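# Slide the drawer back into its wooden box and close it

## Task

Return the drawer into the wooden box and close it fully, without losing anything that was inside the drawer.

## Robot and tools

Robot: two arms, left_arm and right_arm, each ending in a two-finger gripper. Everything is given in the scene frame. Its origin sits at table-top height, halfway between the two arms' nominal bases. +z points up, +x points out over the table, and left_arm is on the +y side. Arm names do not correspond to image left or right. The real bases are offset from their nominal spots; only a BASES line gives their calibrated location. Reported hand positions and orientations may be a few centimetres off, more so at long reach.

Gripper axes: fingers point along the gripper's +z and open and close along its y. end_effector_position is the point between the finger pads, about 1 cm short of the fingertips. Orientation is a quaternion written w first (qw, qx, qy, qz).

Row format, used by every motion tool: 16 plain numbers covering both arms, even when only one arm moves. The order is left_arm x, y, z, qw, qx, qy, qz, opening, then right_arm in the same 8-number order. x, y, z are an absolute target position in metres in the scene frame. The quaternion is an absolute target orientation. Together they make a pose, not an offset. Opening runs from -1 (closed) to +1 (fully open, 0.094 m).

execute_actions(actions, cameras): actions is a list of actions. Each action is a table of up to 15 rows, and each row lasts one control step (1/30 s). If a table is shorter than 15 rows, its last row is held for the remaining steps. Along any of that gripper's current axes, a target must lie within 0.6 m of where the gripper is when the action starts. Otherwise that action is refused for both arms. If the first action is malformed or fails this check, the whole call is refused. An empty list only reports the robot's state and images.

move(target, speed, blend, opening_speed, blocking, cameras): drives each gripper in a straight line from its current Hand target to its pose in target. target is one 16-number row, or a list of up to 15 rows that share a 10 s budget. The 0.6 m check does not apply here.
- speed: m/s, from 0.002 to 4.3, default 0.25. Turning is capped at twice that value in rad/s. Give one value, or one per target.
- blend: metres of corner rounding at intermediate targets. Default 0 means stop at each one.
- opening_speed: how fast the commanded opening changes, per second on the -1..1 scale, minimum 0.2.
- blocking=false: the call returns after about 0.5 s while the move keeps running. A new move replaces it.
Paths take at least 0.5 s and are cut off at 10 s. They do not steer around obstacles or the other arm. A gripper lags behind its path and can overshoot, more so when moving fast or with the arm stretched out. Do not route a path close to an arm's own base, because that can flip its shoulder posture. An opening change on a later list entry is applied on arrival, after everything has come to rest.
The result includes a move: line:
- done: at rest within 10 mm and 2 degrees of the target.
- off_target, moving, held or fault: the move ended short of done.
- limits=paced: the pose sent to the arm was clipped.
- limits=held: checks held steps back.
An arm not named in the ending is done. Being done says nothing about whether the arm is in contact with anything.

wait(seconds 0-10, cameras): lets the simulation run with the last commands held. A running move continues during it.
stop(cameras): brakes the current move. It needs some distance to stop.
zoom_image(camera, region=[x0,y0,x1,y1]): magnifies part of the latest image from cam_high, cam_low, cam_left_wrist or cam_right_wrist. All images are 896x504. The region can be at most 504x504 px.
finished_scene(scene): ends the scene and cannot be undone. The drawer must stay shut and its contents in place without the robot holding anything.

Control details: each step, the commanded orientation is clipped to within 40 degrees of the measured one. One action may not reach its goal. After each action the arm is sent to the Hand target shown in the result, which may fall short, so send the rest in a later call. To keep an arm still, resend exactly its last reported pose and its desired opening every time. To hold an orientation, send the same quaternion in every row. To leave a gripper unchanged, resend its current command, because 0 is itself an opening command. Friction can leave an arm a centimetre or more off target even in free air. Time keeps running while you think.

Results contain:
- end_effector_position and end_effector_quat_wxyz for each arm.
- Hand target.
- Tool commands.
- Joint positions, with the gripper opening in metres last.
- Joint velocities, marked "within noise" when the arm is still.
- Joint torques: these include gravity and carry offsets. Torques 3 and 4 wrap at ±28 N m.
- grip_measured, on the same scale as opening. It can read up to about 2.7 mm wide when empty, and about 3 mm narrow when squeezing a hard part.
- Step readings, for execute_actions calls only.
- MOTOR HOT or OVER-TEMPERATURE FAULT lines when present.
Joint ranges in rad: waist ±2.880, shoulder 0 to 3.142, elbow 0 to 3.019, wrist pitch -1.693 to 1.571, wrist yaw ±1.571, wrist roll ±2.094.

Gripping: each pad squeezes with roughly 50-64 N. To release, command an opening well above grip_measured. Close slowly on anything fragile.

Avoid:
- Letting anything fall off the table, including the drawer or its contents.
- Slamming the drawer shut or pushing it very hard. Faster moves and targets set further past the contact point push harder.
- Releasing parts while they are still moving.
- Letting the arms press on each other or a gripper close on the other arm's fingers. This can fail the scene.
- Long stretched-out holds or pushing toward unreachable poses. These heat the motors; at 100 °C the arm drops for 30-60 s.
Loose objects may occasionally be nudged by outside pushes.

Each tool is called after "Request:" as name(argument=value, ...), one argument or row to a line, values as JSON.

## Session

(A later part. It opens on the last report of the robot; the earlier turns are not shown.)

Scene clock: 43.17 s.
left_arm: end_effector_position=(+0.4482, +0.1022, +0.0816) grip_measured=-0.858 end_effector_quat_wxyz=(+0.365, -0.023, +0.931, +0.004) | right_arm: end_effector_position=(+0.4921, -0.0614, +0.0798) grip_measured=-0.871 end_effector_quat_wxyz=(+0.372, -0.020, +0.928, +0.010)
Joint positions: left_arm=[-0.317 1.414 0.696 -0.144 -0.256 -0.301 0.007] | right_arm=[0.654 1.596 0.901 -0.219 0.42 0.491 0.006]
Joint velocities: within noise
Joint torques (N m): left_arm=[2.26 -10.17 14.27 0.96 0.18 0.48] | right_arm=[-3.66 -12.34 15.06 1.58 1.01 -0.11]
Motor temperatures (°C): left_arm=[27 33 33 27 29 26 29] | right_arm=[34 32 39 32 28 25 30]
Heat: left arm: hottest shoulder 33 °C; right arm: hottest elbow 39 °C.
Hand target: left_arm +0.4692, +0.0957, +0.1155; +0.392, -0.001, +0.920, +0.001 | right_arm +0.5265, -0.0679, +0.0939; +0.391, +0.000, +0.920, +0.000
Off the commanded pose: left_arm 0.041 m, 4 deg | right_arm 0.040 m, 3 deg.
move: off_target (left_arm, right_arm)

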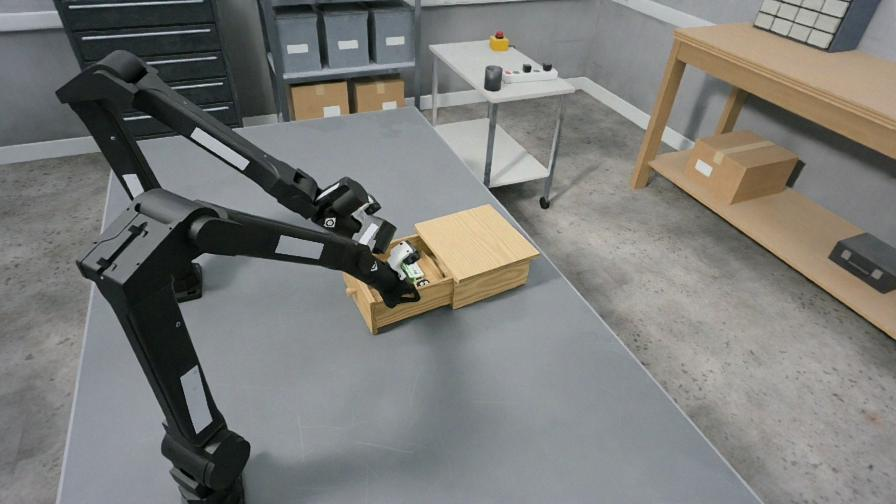

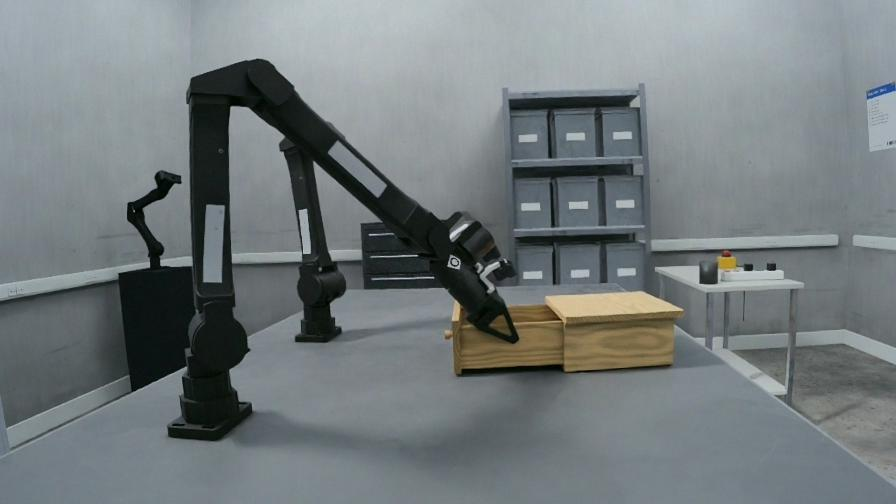

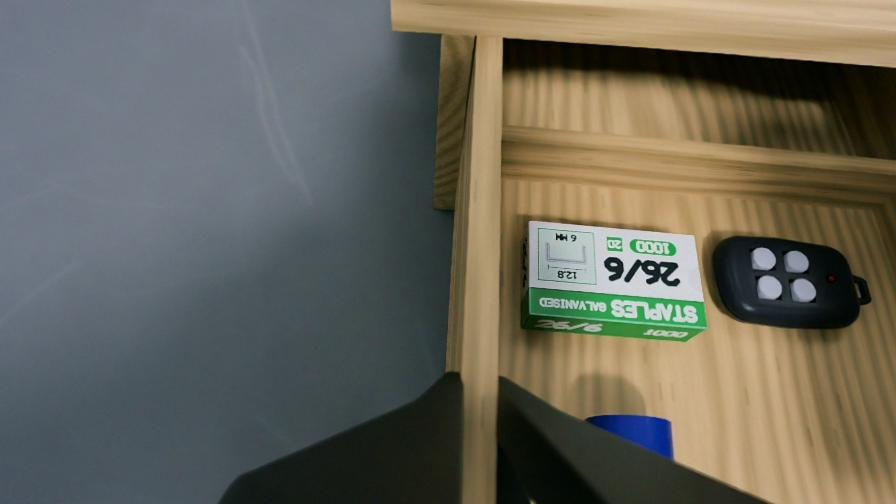

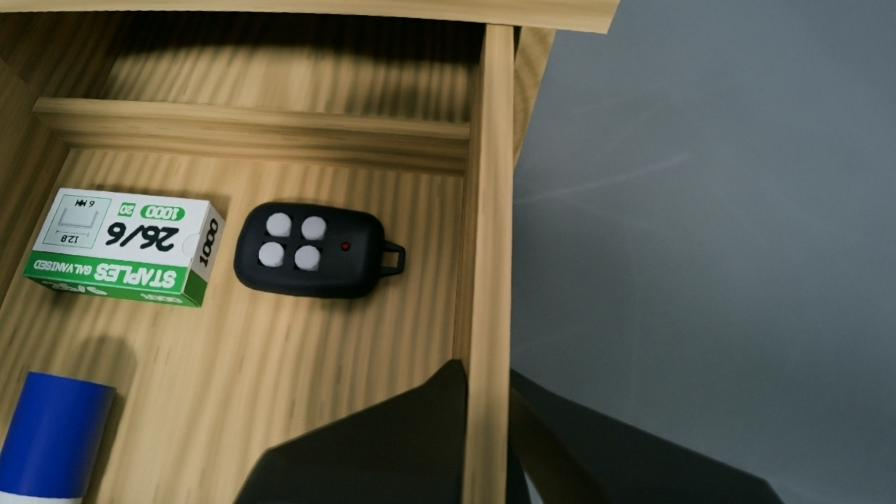

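Request:
move(
  target=[0.471,0.084,0.110,0.3907,0,0.9205,0,-0.95,0.527,-0.089,0.088,0.3907,0,0.9205,0,-0.95],
  speed=0.03,
)

Request:
zoom_image(
  camera="cam_left_wrist",
  region=[400, 0, 560, 200],
)

Request:
zoom_image(
  camera="cam_right_wrist",
  region=[400, 0, 560, 200],
)

Request:
zoom_image(
  camera="cam_low",
  region=[535, 290, 605, 380],
)

Scene clock: 45.00 s.
left_arm: end_effector_position=(+0.4507, +0.1002, +0.0816) grip_measured=-0.858 end_effector_quat_wxyz=(+0.366, -0.026, +0.930, +0.005) | right_arm: end_effector_position=(+0.4963, -0.0636, +0.0799) grip_measured=-0.871 end_effector_quat_wxyz=(+0.370, -0.027, +0.928, +0.016)
Joint positions: left_arm=[-0.323 1.422 0.704 -0.144 -0.265 -0.31 0.007] | right_arm=[0.638 1.596 0.901 -0.209 0.394 0.467 0.006]
Joint velocities: within noise
Joint torques (N m): left_arm=[0.03 -9.88 13.93 1.39 -0.09 0.4] | right_arm=[-5.13 -14.33 10.56 2.45 1.09 -0.18]
Motor temperatures (°C): left_arm=[27 33 33 27 29 26 29] | right_arm=[34 32 40 32 28 25 30]
Heat: left arm: hottest shoulder 33 °C; right arm: hottest elbow 40 °C.
Hand target: left_arm +0.4693, +0.0845, +0.1106; +0.391, -0.001, +0.920, +0.000 | right_arm +0.5244, -0.0898, +0.0885; +0.390, +0.000, +0.921, -0.001
Off the commanded pose: left_arm 0.038 m, 4 deg | right_arm 0.041 m, 4 deg.
move: off_target (left_arm, right_arm)

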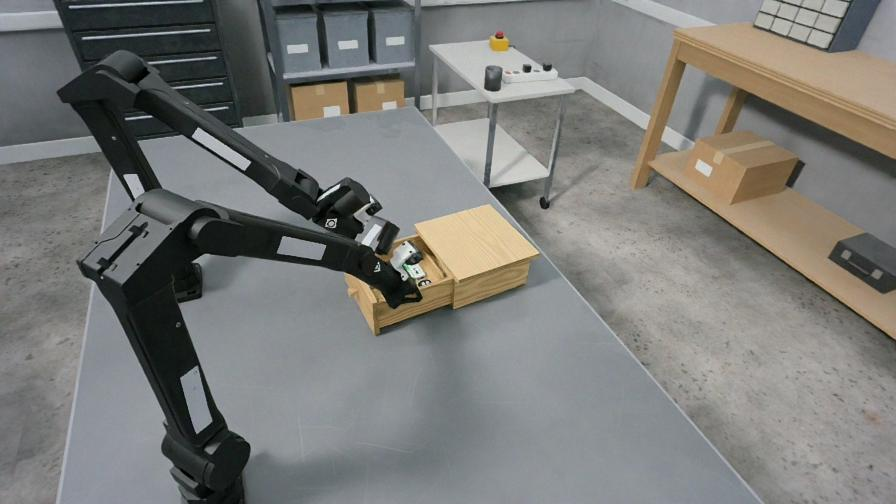

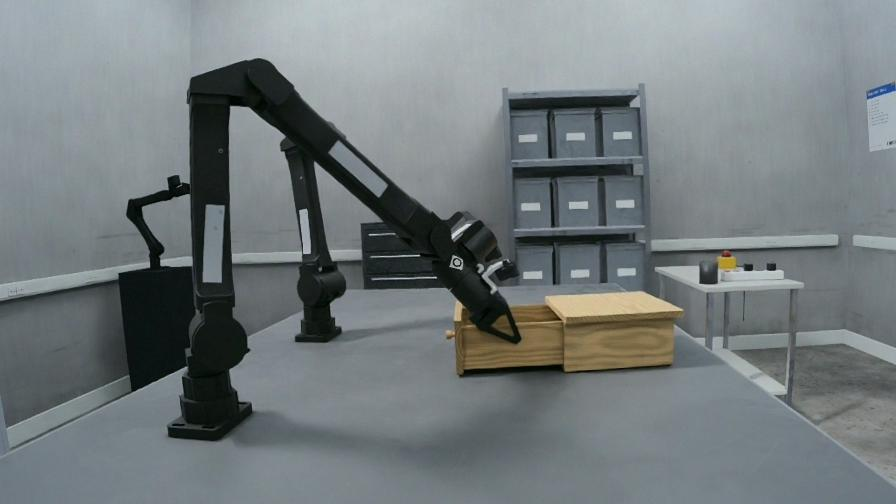

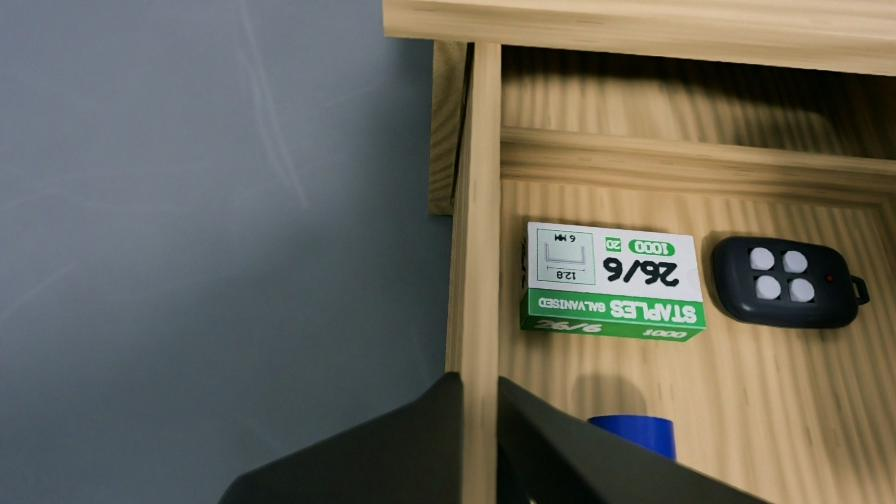

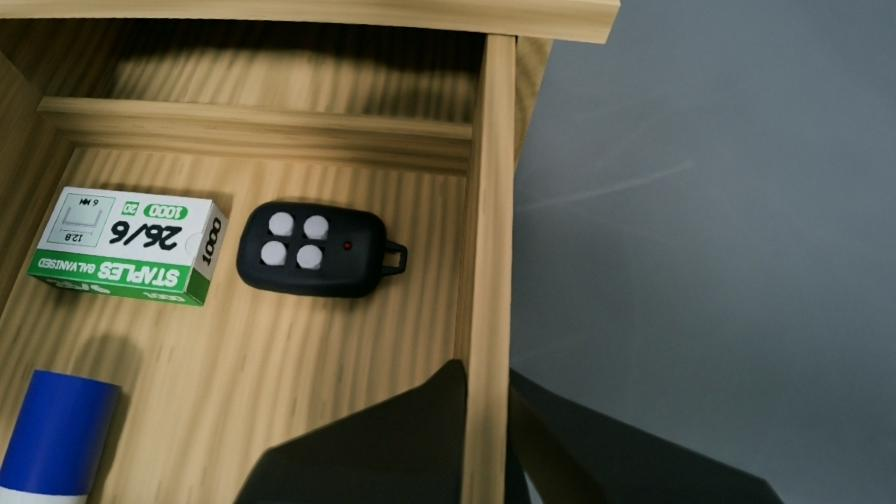

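Scaled by 2.520 from the camera's 896x504 image, which has a finer 1280x720 frame.

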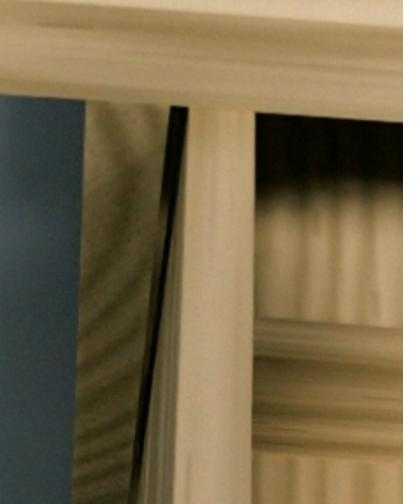

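Scaled by 2.520 from the camera's 896x504 image, which has a finer 1280x720 frame.

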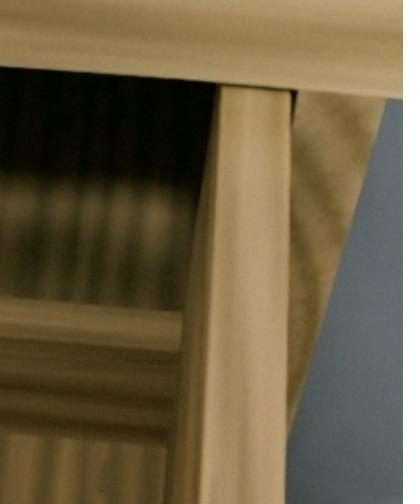

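Scaled by 5.600 from the camera's 896x504 image, which has a finer 1280x720 frame.

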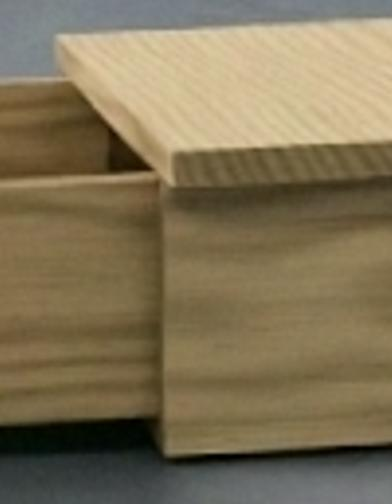

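Request:
move(
  target=[0.478,0.086,0.103,0.3907,0,0.9205,0,-0.95,0.535,-0.088,0.081,0.3907,0,0.9205,0,-0.95],
  speed=0.03,
)

Request:
zoom_image(
  camera="cam_left_wrist",
  region=[400, 0, 560, 200],
)

Request:
zoom_image(
  camera="cam_right_wrist",
  region=[400, 0, 560, 200],
)

Request:
zoom_image(
  camera="cam_low",
  region=[450, 280, 700, 390],
)

Scene clock: 46.23 s.
left_arm: end_effector_position=(+0.4554, +0.0990, +0.0788) grip_measured=-0.858 end_effector_quat_wxyz=(+0.367, -0.027, +0.930, +0.006) | right_arm: end_effector_position=(+0.5016, -0.0650, +0.0774) grip_measured=-0.871 end_effector_quat_wxyz=(+0.374, -0.029, +0.927, +0.017)
Joint positions: left_arm=[-0.323 1.441 0.713 -0.133 -0.268 -0.311 0.007] | right_arm=[0.628 1.607 0.901 -0.185 0.39 0.453 0.006]
Joint velocities: within noise
Joint torques (N m): left_arm=[1.2 -9.05 13.71 1.87 0.23 0.47] | right_arm=[-5.07 -12.98 11.59 2.36 1.03 -0.12]
Motor temperatures (°C): left_arm=[27 33 33 27 29 26 29] | right_arm=[34 32 40 32 28 25 30]
Heat: left arm: hottest shoulder 33 °C; right arm: hottest elbow 40 °C.
Hand target: left_arm +0.4763, +0.0866, +0.1040; +0.391, -0.001, +0.920, +0.001 | right_arm +0.5322, -0.0893, +0.0816; +0.390, +0.000, +0.921, -0.001
Off the commanded pose: left_arm 0.036 m, 4 deg | right_arm 0.041 m, 4 deg.
move: off_target (left_arm, right_arm)

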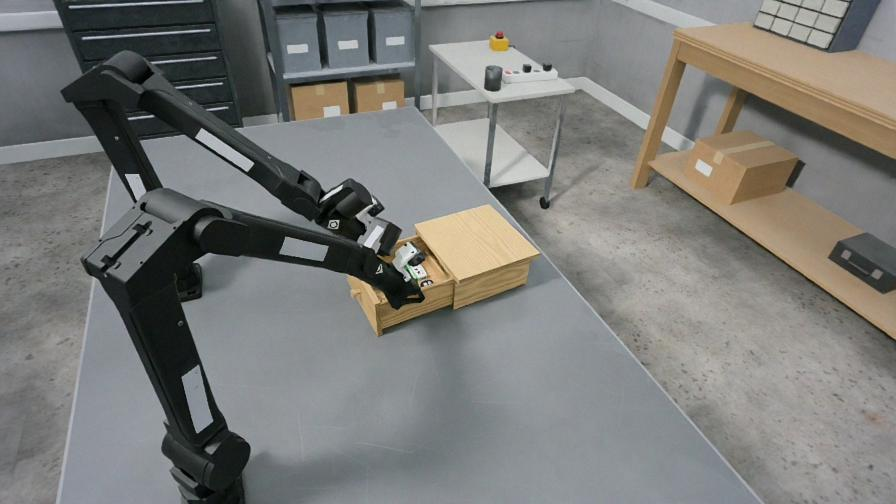

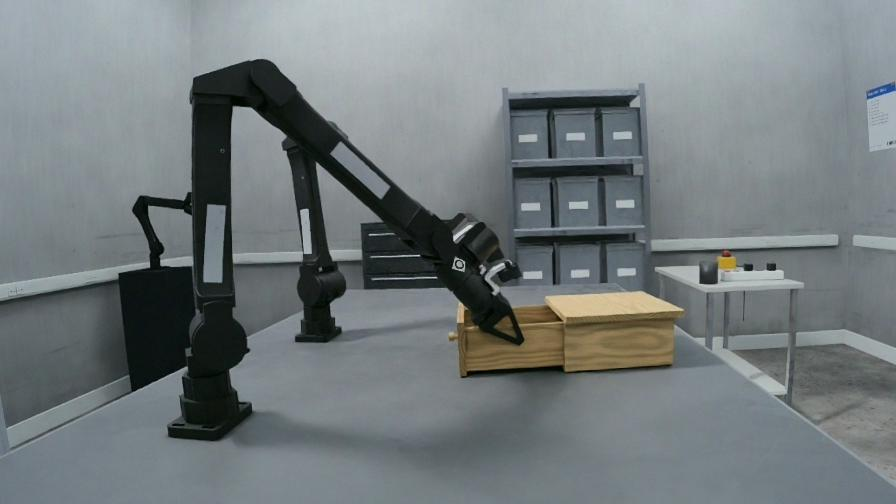

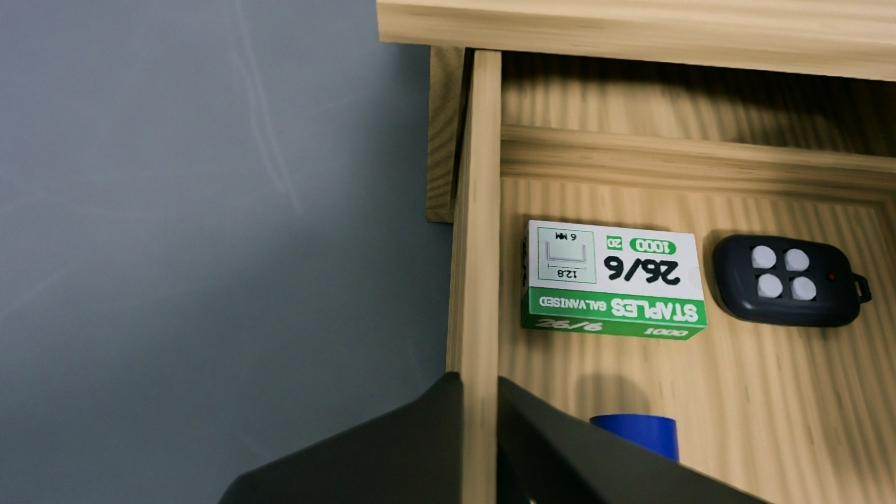

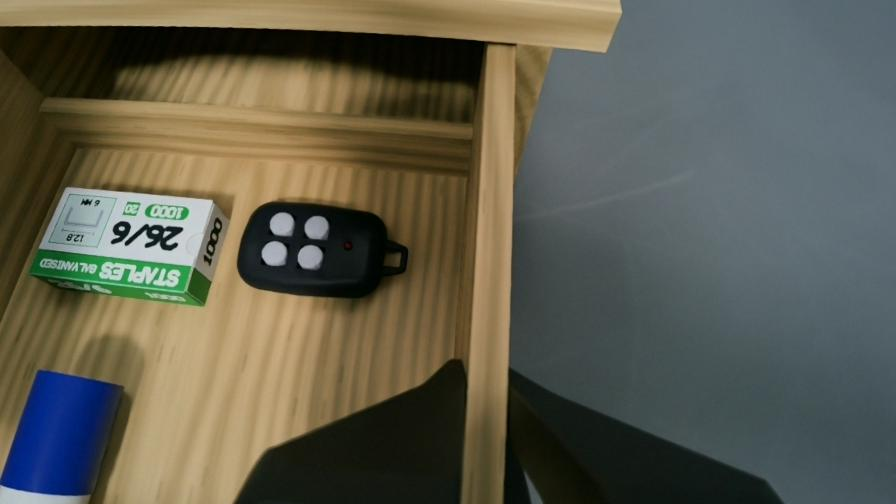

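Scaled by 2.520 from the camera's 896x504 image, which has a finer 1280x720 frame.

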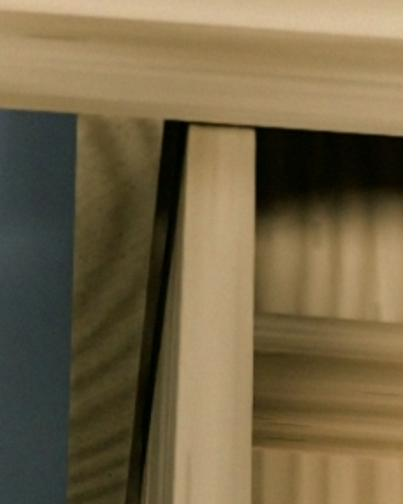

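Scaled by 2.520 from the camera's 896x504 image, which has a finer 1280x720 frame.

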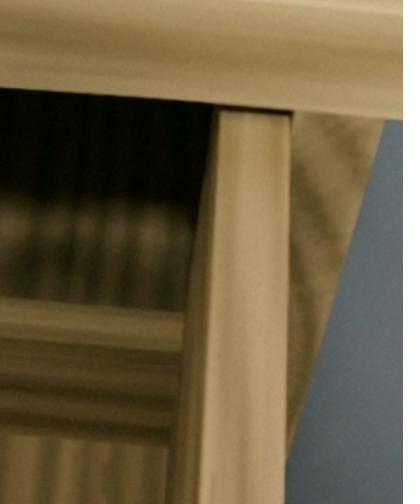

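Scaled by 2.016 from the camera's 896x504 image, which has a finer 1280x720 frame.

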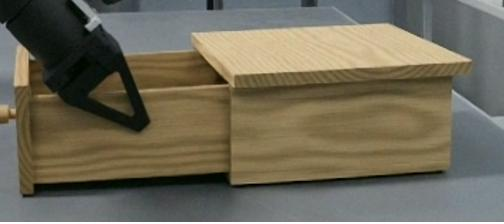

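Request:
move(
  target=[0.493,0.092,0.104,0.3907,0,0.9205,0,-0.95,0.550,-0.083,0.082,0.3907,0,0.9205,0,-0.95],
  speed=0.03,
)

Request:
zoom_image(
  camera="cam_left_wrist",
  region=[400, 0, 560, 200],
)

Request:
zoom_image(
  camera="cam_right_wrist",
  region=[400, 0, 560, 200],
)

Request:
zoom_image(
  camera="cam_low",
  region=[450, 280, 700, 390],
)

Scene clock: 47.53 s.
left_arm: end_effector_position=(+0.4680, +0.0994, +0.0787) grip_measured=-0.858 end_effector_quat_wxyz=(+0.366, -0.023, +0.931, +0.005) | right_arm: end_effector_position=(+0.5123, -0.0650, +0.0769) grip_measured=-0.871 end_effector_quat_wxyz=(+0.375, -0.024, +0.926, +0.016)
Joint positions: left_arm=[-0.308 1.469 0.744 -0.133 -0.253 -0.294 0.007] | right_arm=[0.616 1.628 0.925 -0.183 0.387 0.45 0.006]
Joint velocities: within noise
Joint torques (N m): left_arm=[2.37 -9.82 13.87 1.88 0.33 0.49] | right_arm=[-4.78 -12.63 13.48 1.94 0.91 -0.17]
Motor temperatures (°C): left_arm=[27 33 33 27 29 26 29] | right_arm=[34 32 40 32 28 25 30]
Heat: left arm: hottest shoulder 33 °C; right arm: hottest elbow 40 °C.
Hand target: left_arm +0.4912, +0.0926, +0.1048; +0.391, -0.001, +0.920, +0.001 | right_arm +0.5470, -0.0847, +0.0829; +0.391, +0.000, +0.921, +0.000
Off the commanded pose: left_arm 0.036 m, 4 deg | right_arm 0.042 m, 4 deg.
move: off_target (left_arm, right_arm)

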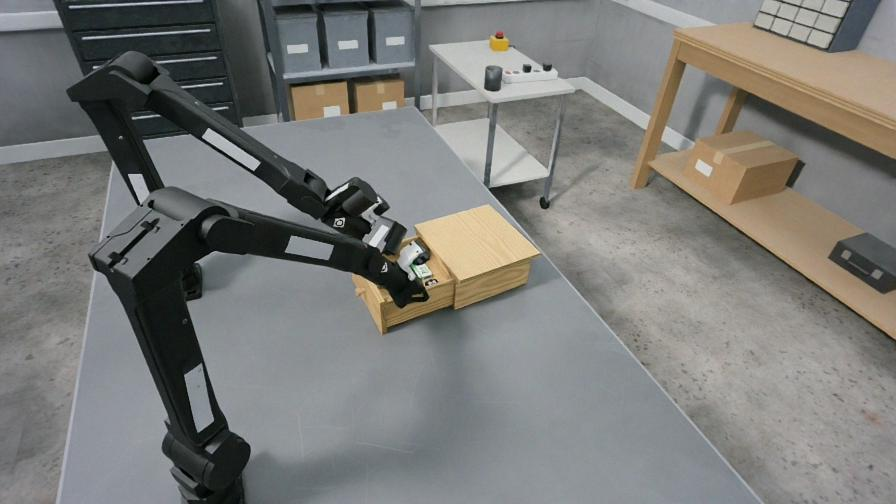

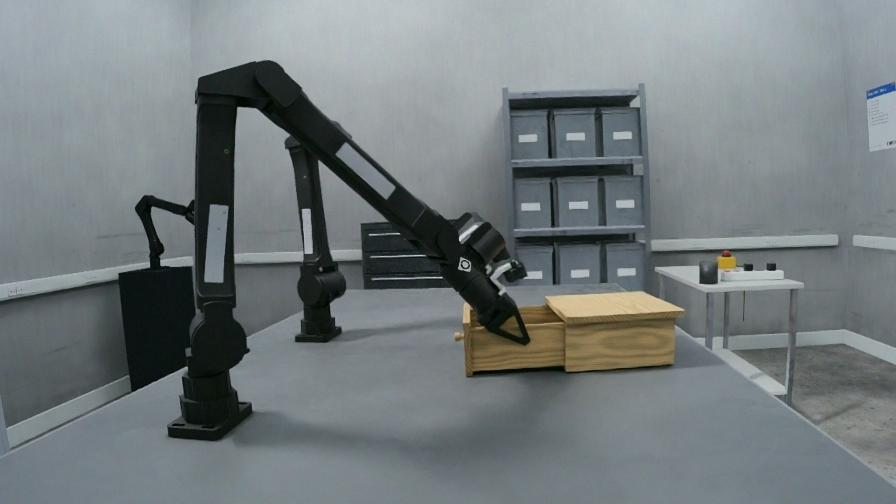

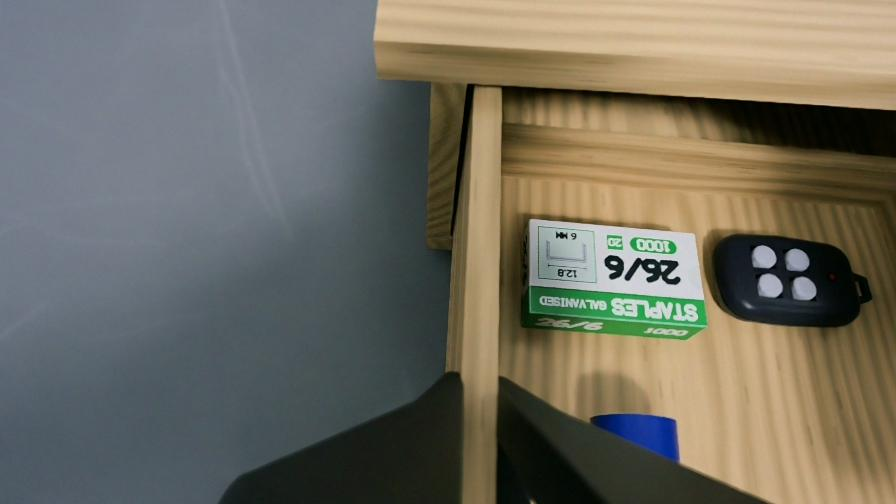

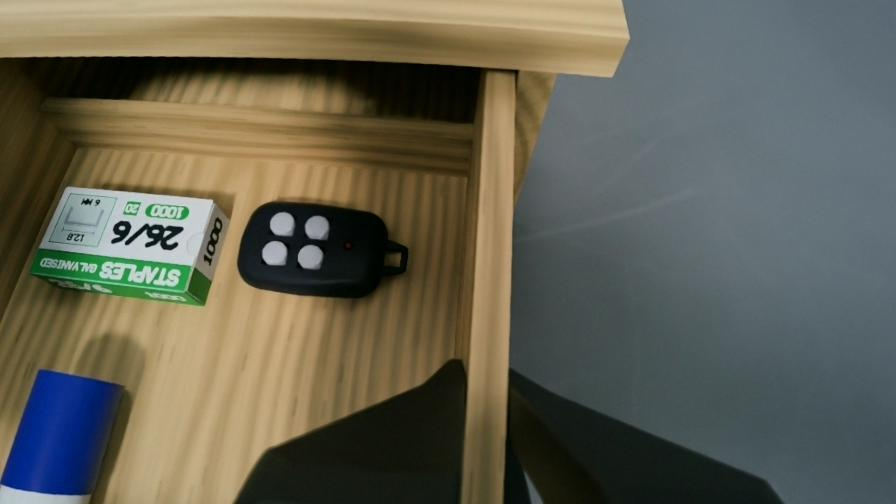

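Scaled by 2.520 from the camera's 896x504 image, which has a finer 1280x720 frame.

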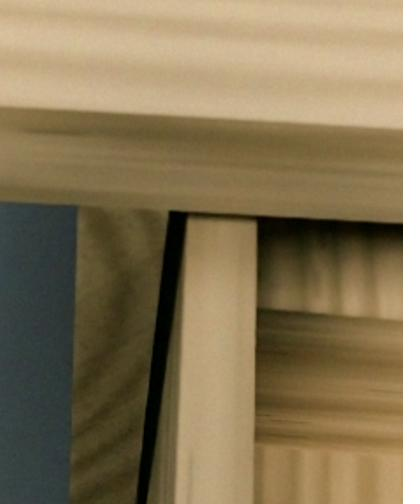

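Scaled by 2.520 from the camera's 896x504 image, which has a finer 1280x720 frame.

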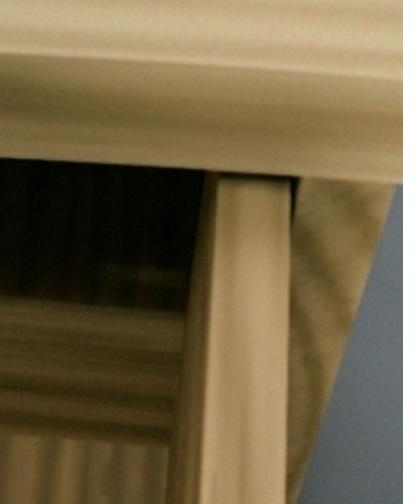

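Scaled by 2.016 from the camera's 896x504 image, which has a finer 1280x720 frame.

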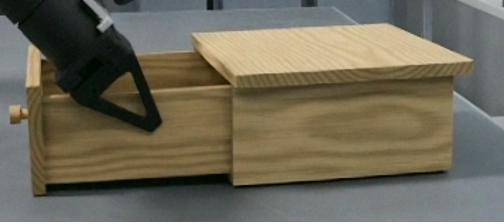

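Request:
move(
  target=[0.511,0.092,0.104,0.3907,0,0.9205,0,-0.95,0.571,-0.084,0.083,0.3907,0,0.9205,0,-0.95],
  speed=0.04,
)

Request:
zoom_image(
  camera="cam_low",
  region=[450, 280, 700, 390],
)

Scene clock: 48.77 s.
left_arm: end_effector_position=(+0.4866, +0.1008, +0.0791) grip_measured=-0.858 end_effector_quat_wxyz=(+0.367, -0.026, +0.930, +0.005) | right_arm: end_effector_position=(+0.5322, -0.0637, +0.0774) grip_measured=-0.871 end_effector_quat_wxyz=(+0.376, -0.027, +0.926, +0.017)
Joint positions: left_arm=[-0.291 1.509 0.789 -0.133 -0.245 -0.285 0.007] | right_arm=[0.592 1.663 0.971 -0.183 0.37 0.425 0.006]
Joint velocities: within noise
Joint torques (N m): left_arm=[1.96 -10.29 13.96 1.77 0.43 0.49] | right_arm=[-4.95 -13.39 13.89 1.72 0.9 -0.13]
Motor temperatures (°C): left_arm=[27 33 34 27 29 26 29] | right_arm=[34 32 40 32 28 25 30]
Heat: left arm: hottest elbow 34 °C; right arm: hottest elbow 40 °C.
Hand target: left_arm +0.5091, +0.0926, +0.1048; +0.391, -0.001, +0.920, +0.001 | right_arm +0.5677, -0.0858, +0.0837; +0.391, +0.000, +0.921, +0.000
Off the commanded pose: left_arm 0.036 m, 4 deg | right_arm 0.044 m, 4 deg.
move: off_target (left_arm, right_arm)

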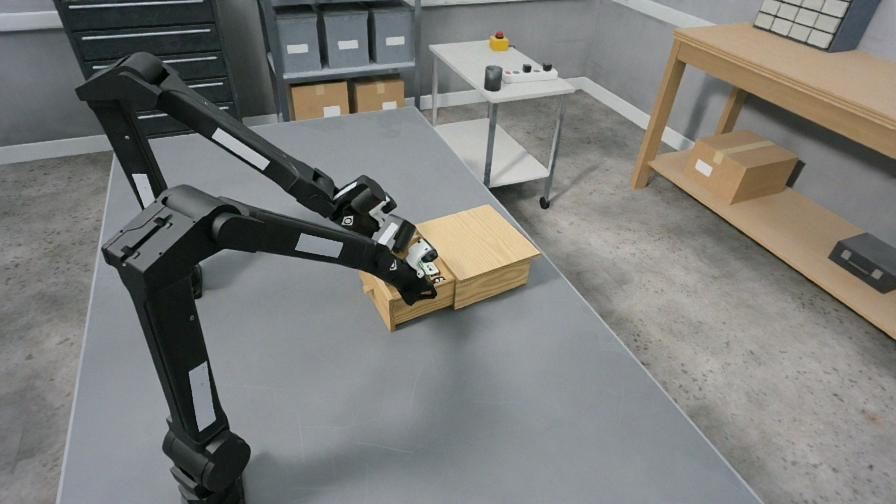

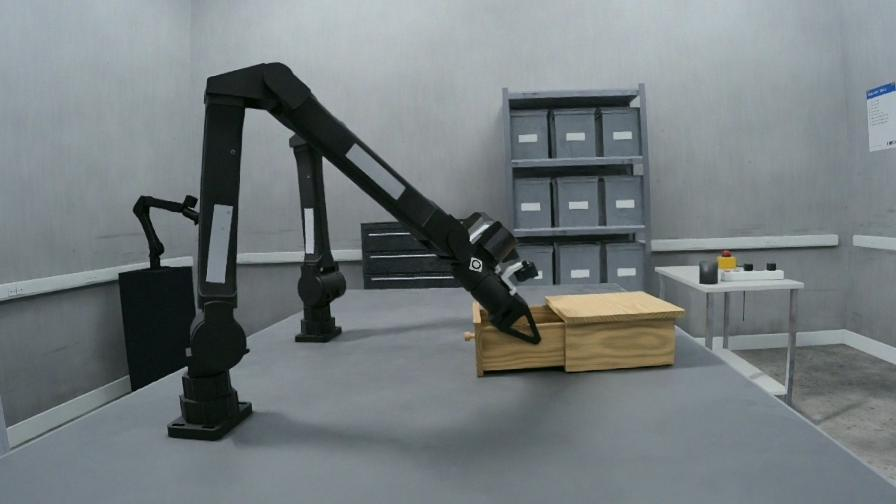

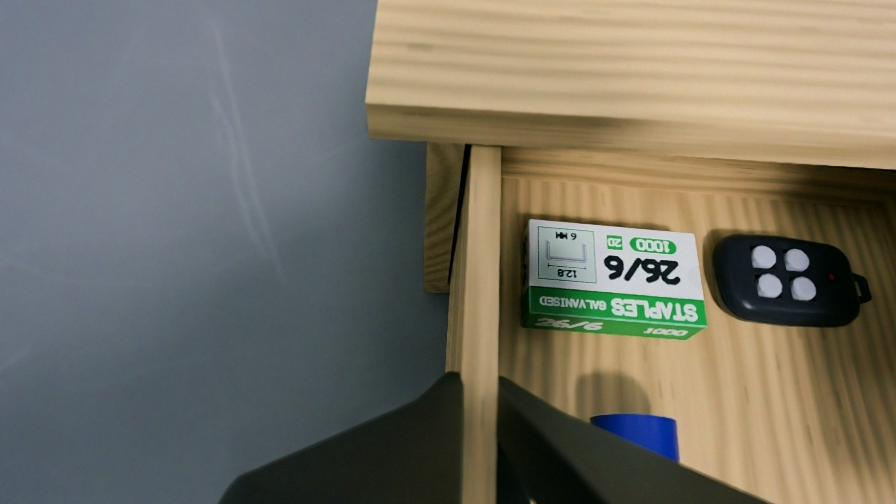

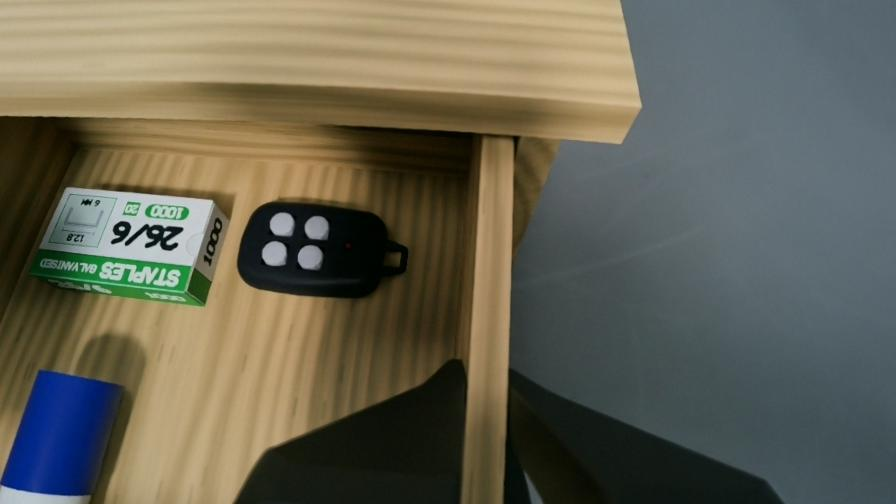

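Scaled by 2.016 from the camera's 896x504 image, which has a finer 1280x720 frame.

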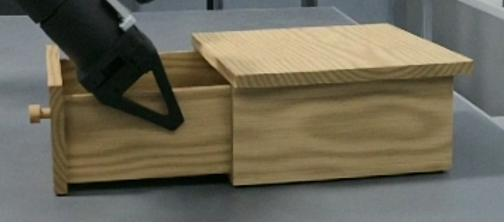

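Request:
move(
  target=[0.526,0.092,0.104,0.3907,0,0.9205,0,-0.95,0.587,-0.085,0.083,0.3907,0,0.9205,0,-0.95],
  speed=0.04,
)

Request:
zoom_image(
  camera="cam_low",
  region=[450, 280, 700, 390],
)

Scene clock: 49.80 s.
left_arm: end_effector_position=(+0.5016, +0.1020, +0.0791) grip_measured=-0.858 end_effector_quat_wxyz=(+0.368, -0.028, +0.929, +0.006) | right_arm: end_effector_position=(+0.5479, -0.0627, +0.0779) grip_measured=-0.871 end_effector_quat_wxyz=(+0.378, -0.028, +0.925, +0.017)
Joint positions: left_arm=[-0.278 1.542 0.826 -0.133 -0.239 -0.277 0.007] | right_arm=[0.574 1.691 1.008 -0.183 0.357 0.407 0.006]
Joint velocities: within noise
Joint torques (N m): left_arm=[1.73 -10.52 14.11 1.68 0.48 0.5] | right_arm=[-5.01 -13.98 14.06 1.58 0.89 -0.1]
Motor temperatures (°C): left_arm=[27 33 34 27 29 26 29] | right_arm=[34 32 40 32 28 25 30]
Heat: left arm: hottest elbow 34 °C; right arm: hottest elbow 40 °C.
Hand target: left_arm +0.5240, +0.0926, +0.1047; +0.391, -0.001, +0.920, +0.001 | right_arm +0.5835, -0.0868, +0.0837; +0.391, +0.000, +0.921, +0.000
Off the commanded pose: left_arm 0.036 m, 4 deg | right_arm 0.045 m, 4 deg.
move: off_target (left_arm, right_arm)

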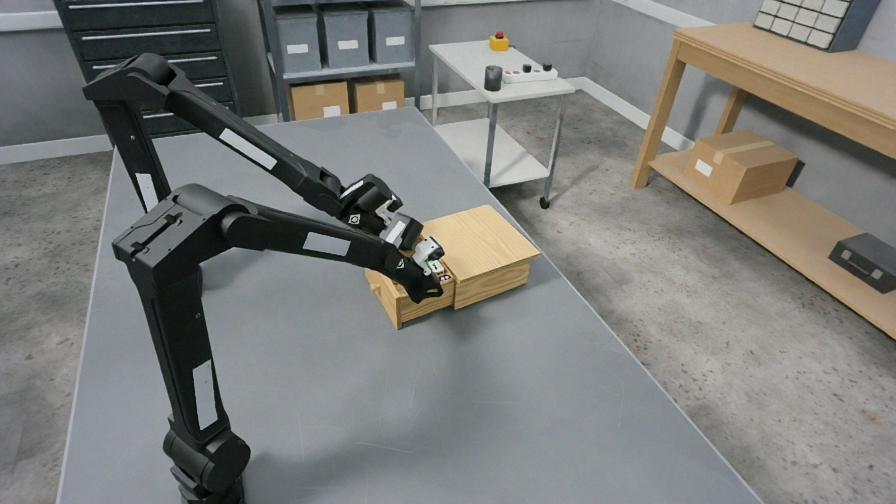

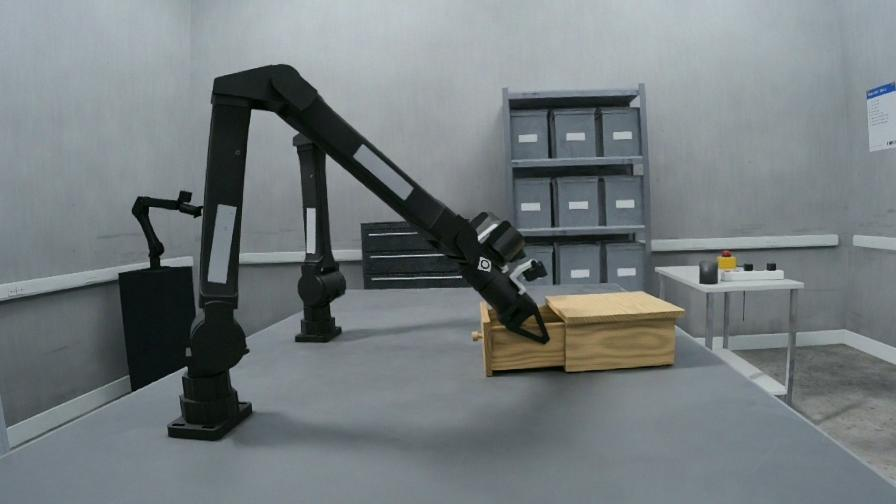

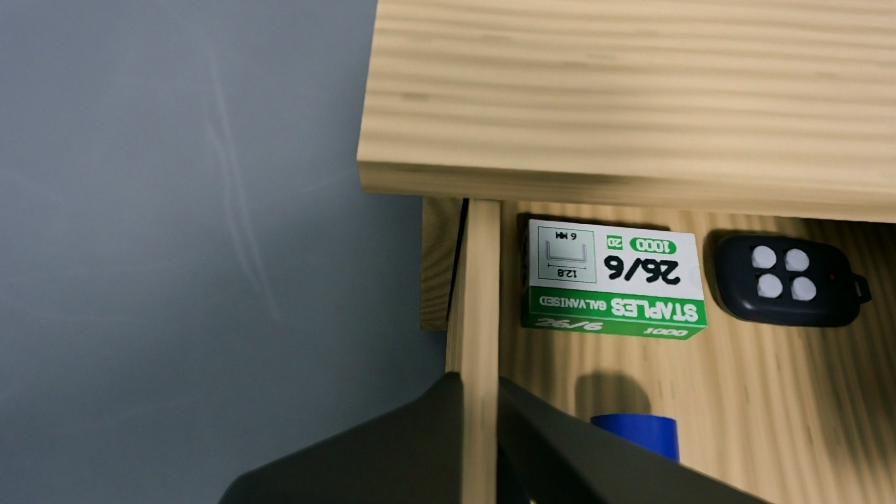

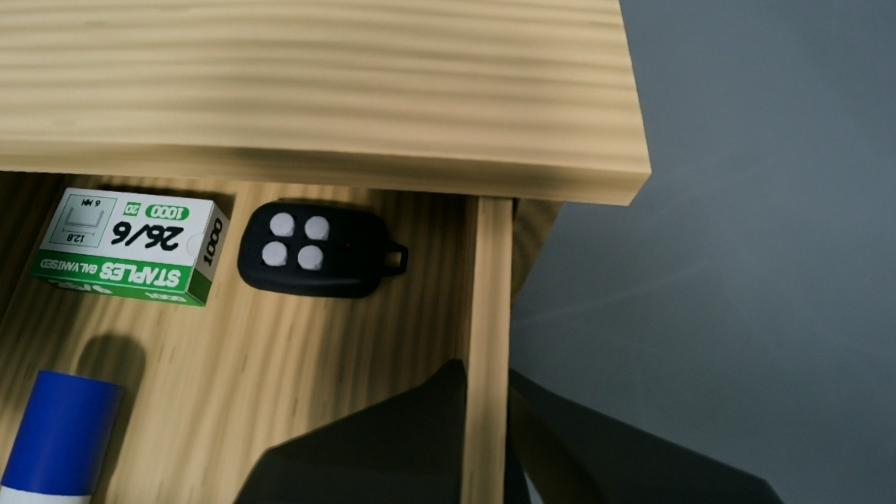

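Scaled by 2.016 from the camera's 896x504 image, which has a finer 1280x720 frame.

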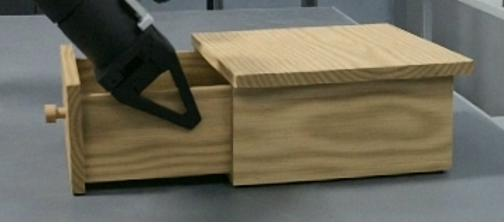

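Request:
move(
  target=[0.505,0.099,0.078,0.3705,0,0.9288,0,-0.95,0.553,-0.067,0.074,0.3705,0,0.9288,0,-0.95],
  speed=0.05,
  cameras=["cam_low","cam_high"],
)

Request:
zoom_image(
  camera="cam_low",
  region=[450, 280, 700, 390],
)

Scene clock: 51.40 s.
left_arm: end_effector_position=(+0.5032, +0.1020, +0.0783) grip_measured=-0.858 end_effector_quat_wxyz=(+0.368, -0.023, +0.930, +0.001) | right_arm: end_effector_position=(+0.5451, -0.0633, +0.0771) grip_measured=-0.871 end_effector_quat_wxyz=(+0.374, -0.017, +0.927, +0.011)
Joint positions: left_arm=[-0.272 1.546 0.826 -0.125 -0.223 -0.267 0.007] | right_arm=[0.581 1.691 1.012 -0.207 0.377 0.434 0.006]
Joint velocities: within noise
Joint torques (N m): left_arm=[1.79 -10.4 9.05 2.14 0.46 0.34] | right_arm=[-1.32 -15.21 11.37 0.58 0.94 0.3]
Motor temperatures (°C): left_arm=[27 33 34 27 29 26 29] | right_arm=[34 32 40 32 28 25 31]
Heat: left arm: hottest elbow 34 °C; right arm: hottest elbow 40 °C.
Hand target: left_arm +0.5050, +0.0991, +0.0781; +0.371, -0.001, +0.929, +0.000 | right_arm +0.5528, -0.0671, +0.0741; +0.371, +0.000, +0.929, +0.000
Off the commanded pose: left_arm 0.003 m, 3 deg | right_arm 0.009 m, 2 deg.
move: off_target (left_arm)
Images, in order (width x height): cam_high 896x504, cam_low 896x504.

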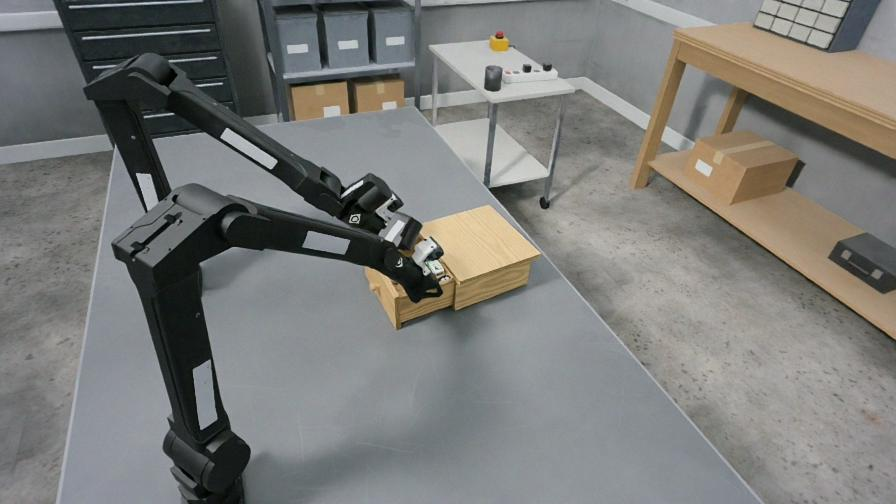

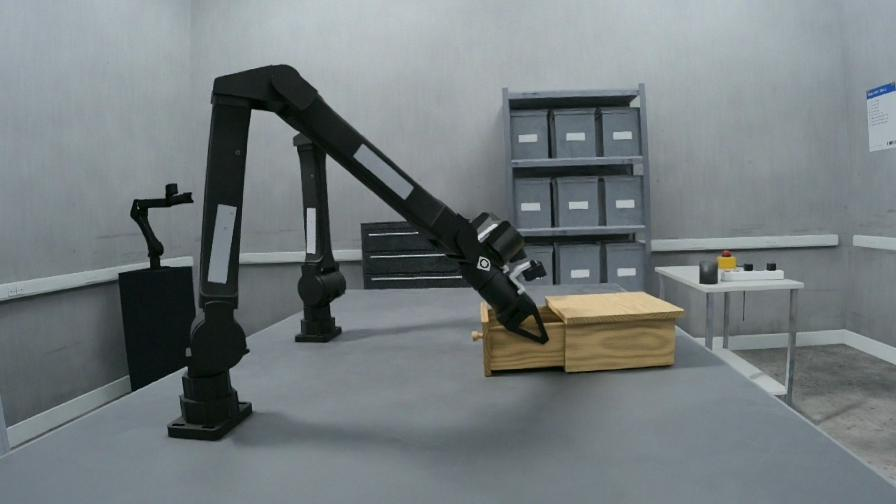

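Scaled by 2.016 from the camera's 896x504 image, which has a finer 1280x720 frame.

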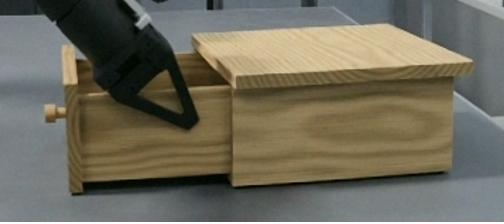

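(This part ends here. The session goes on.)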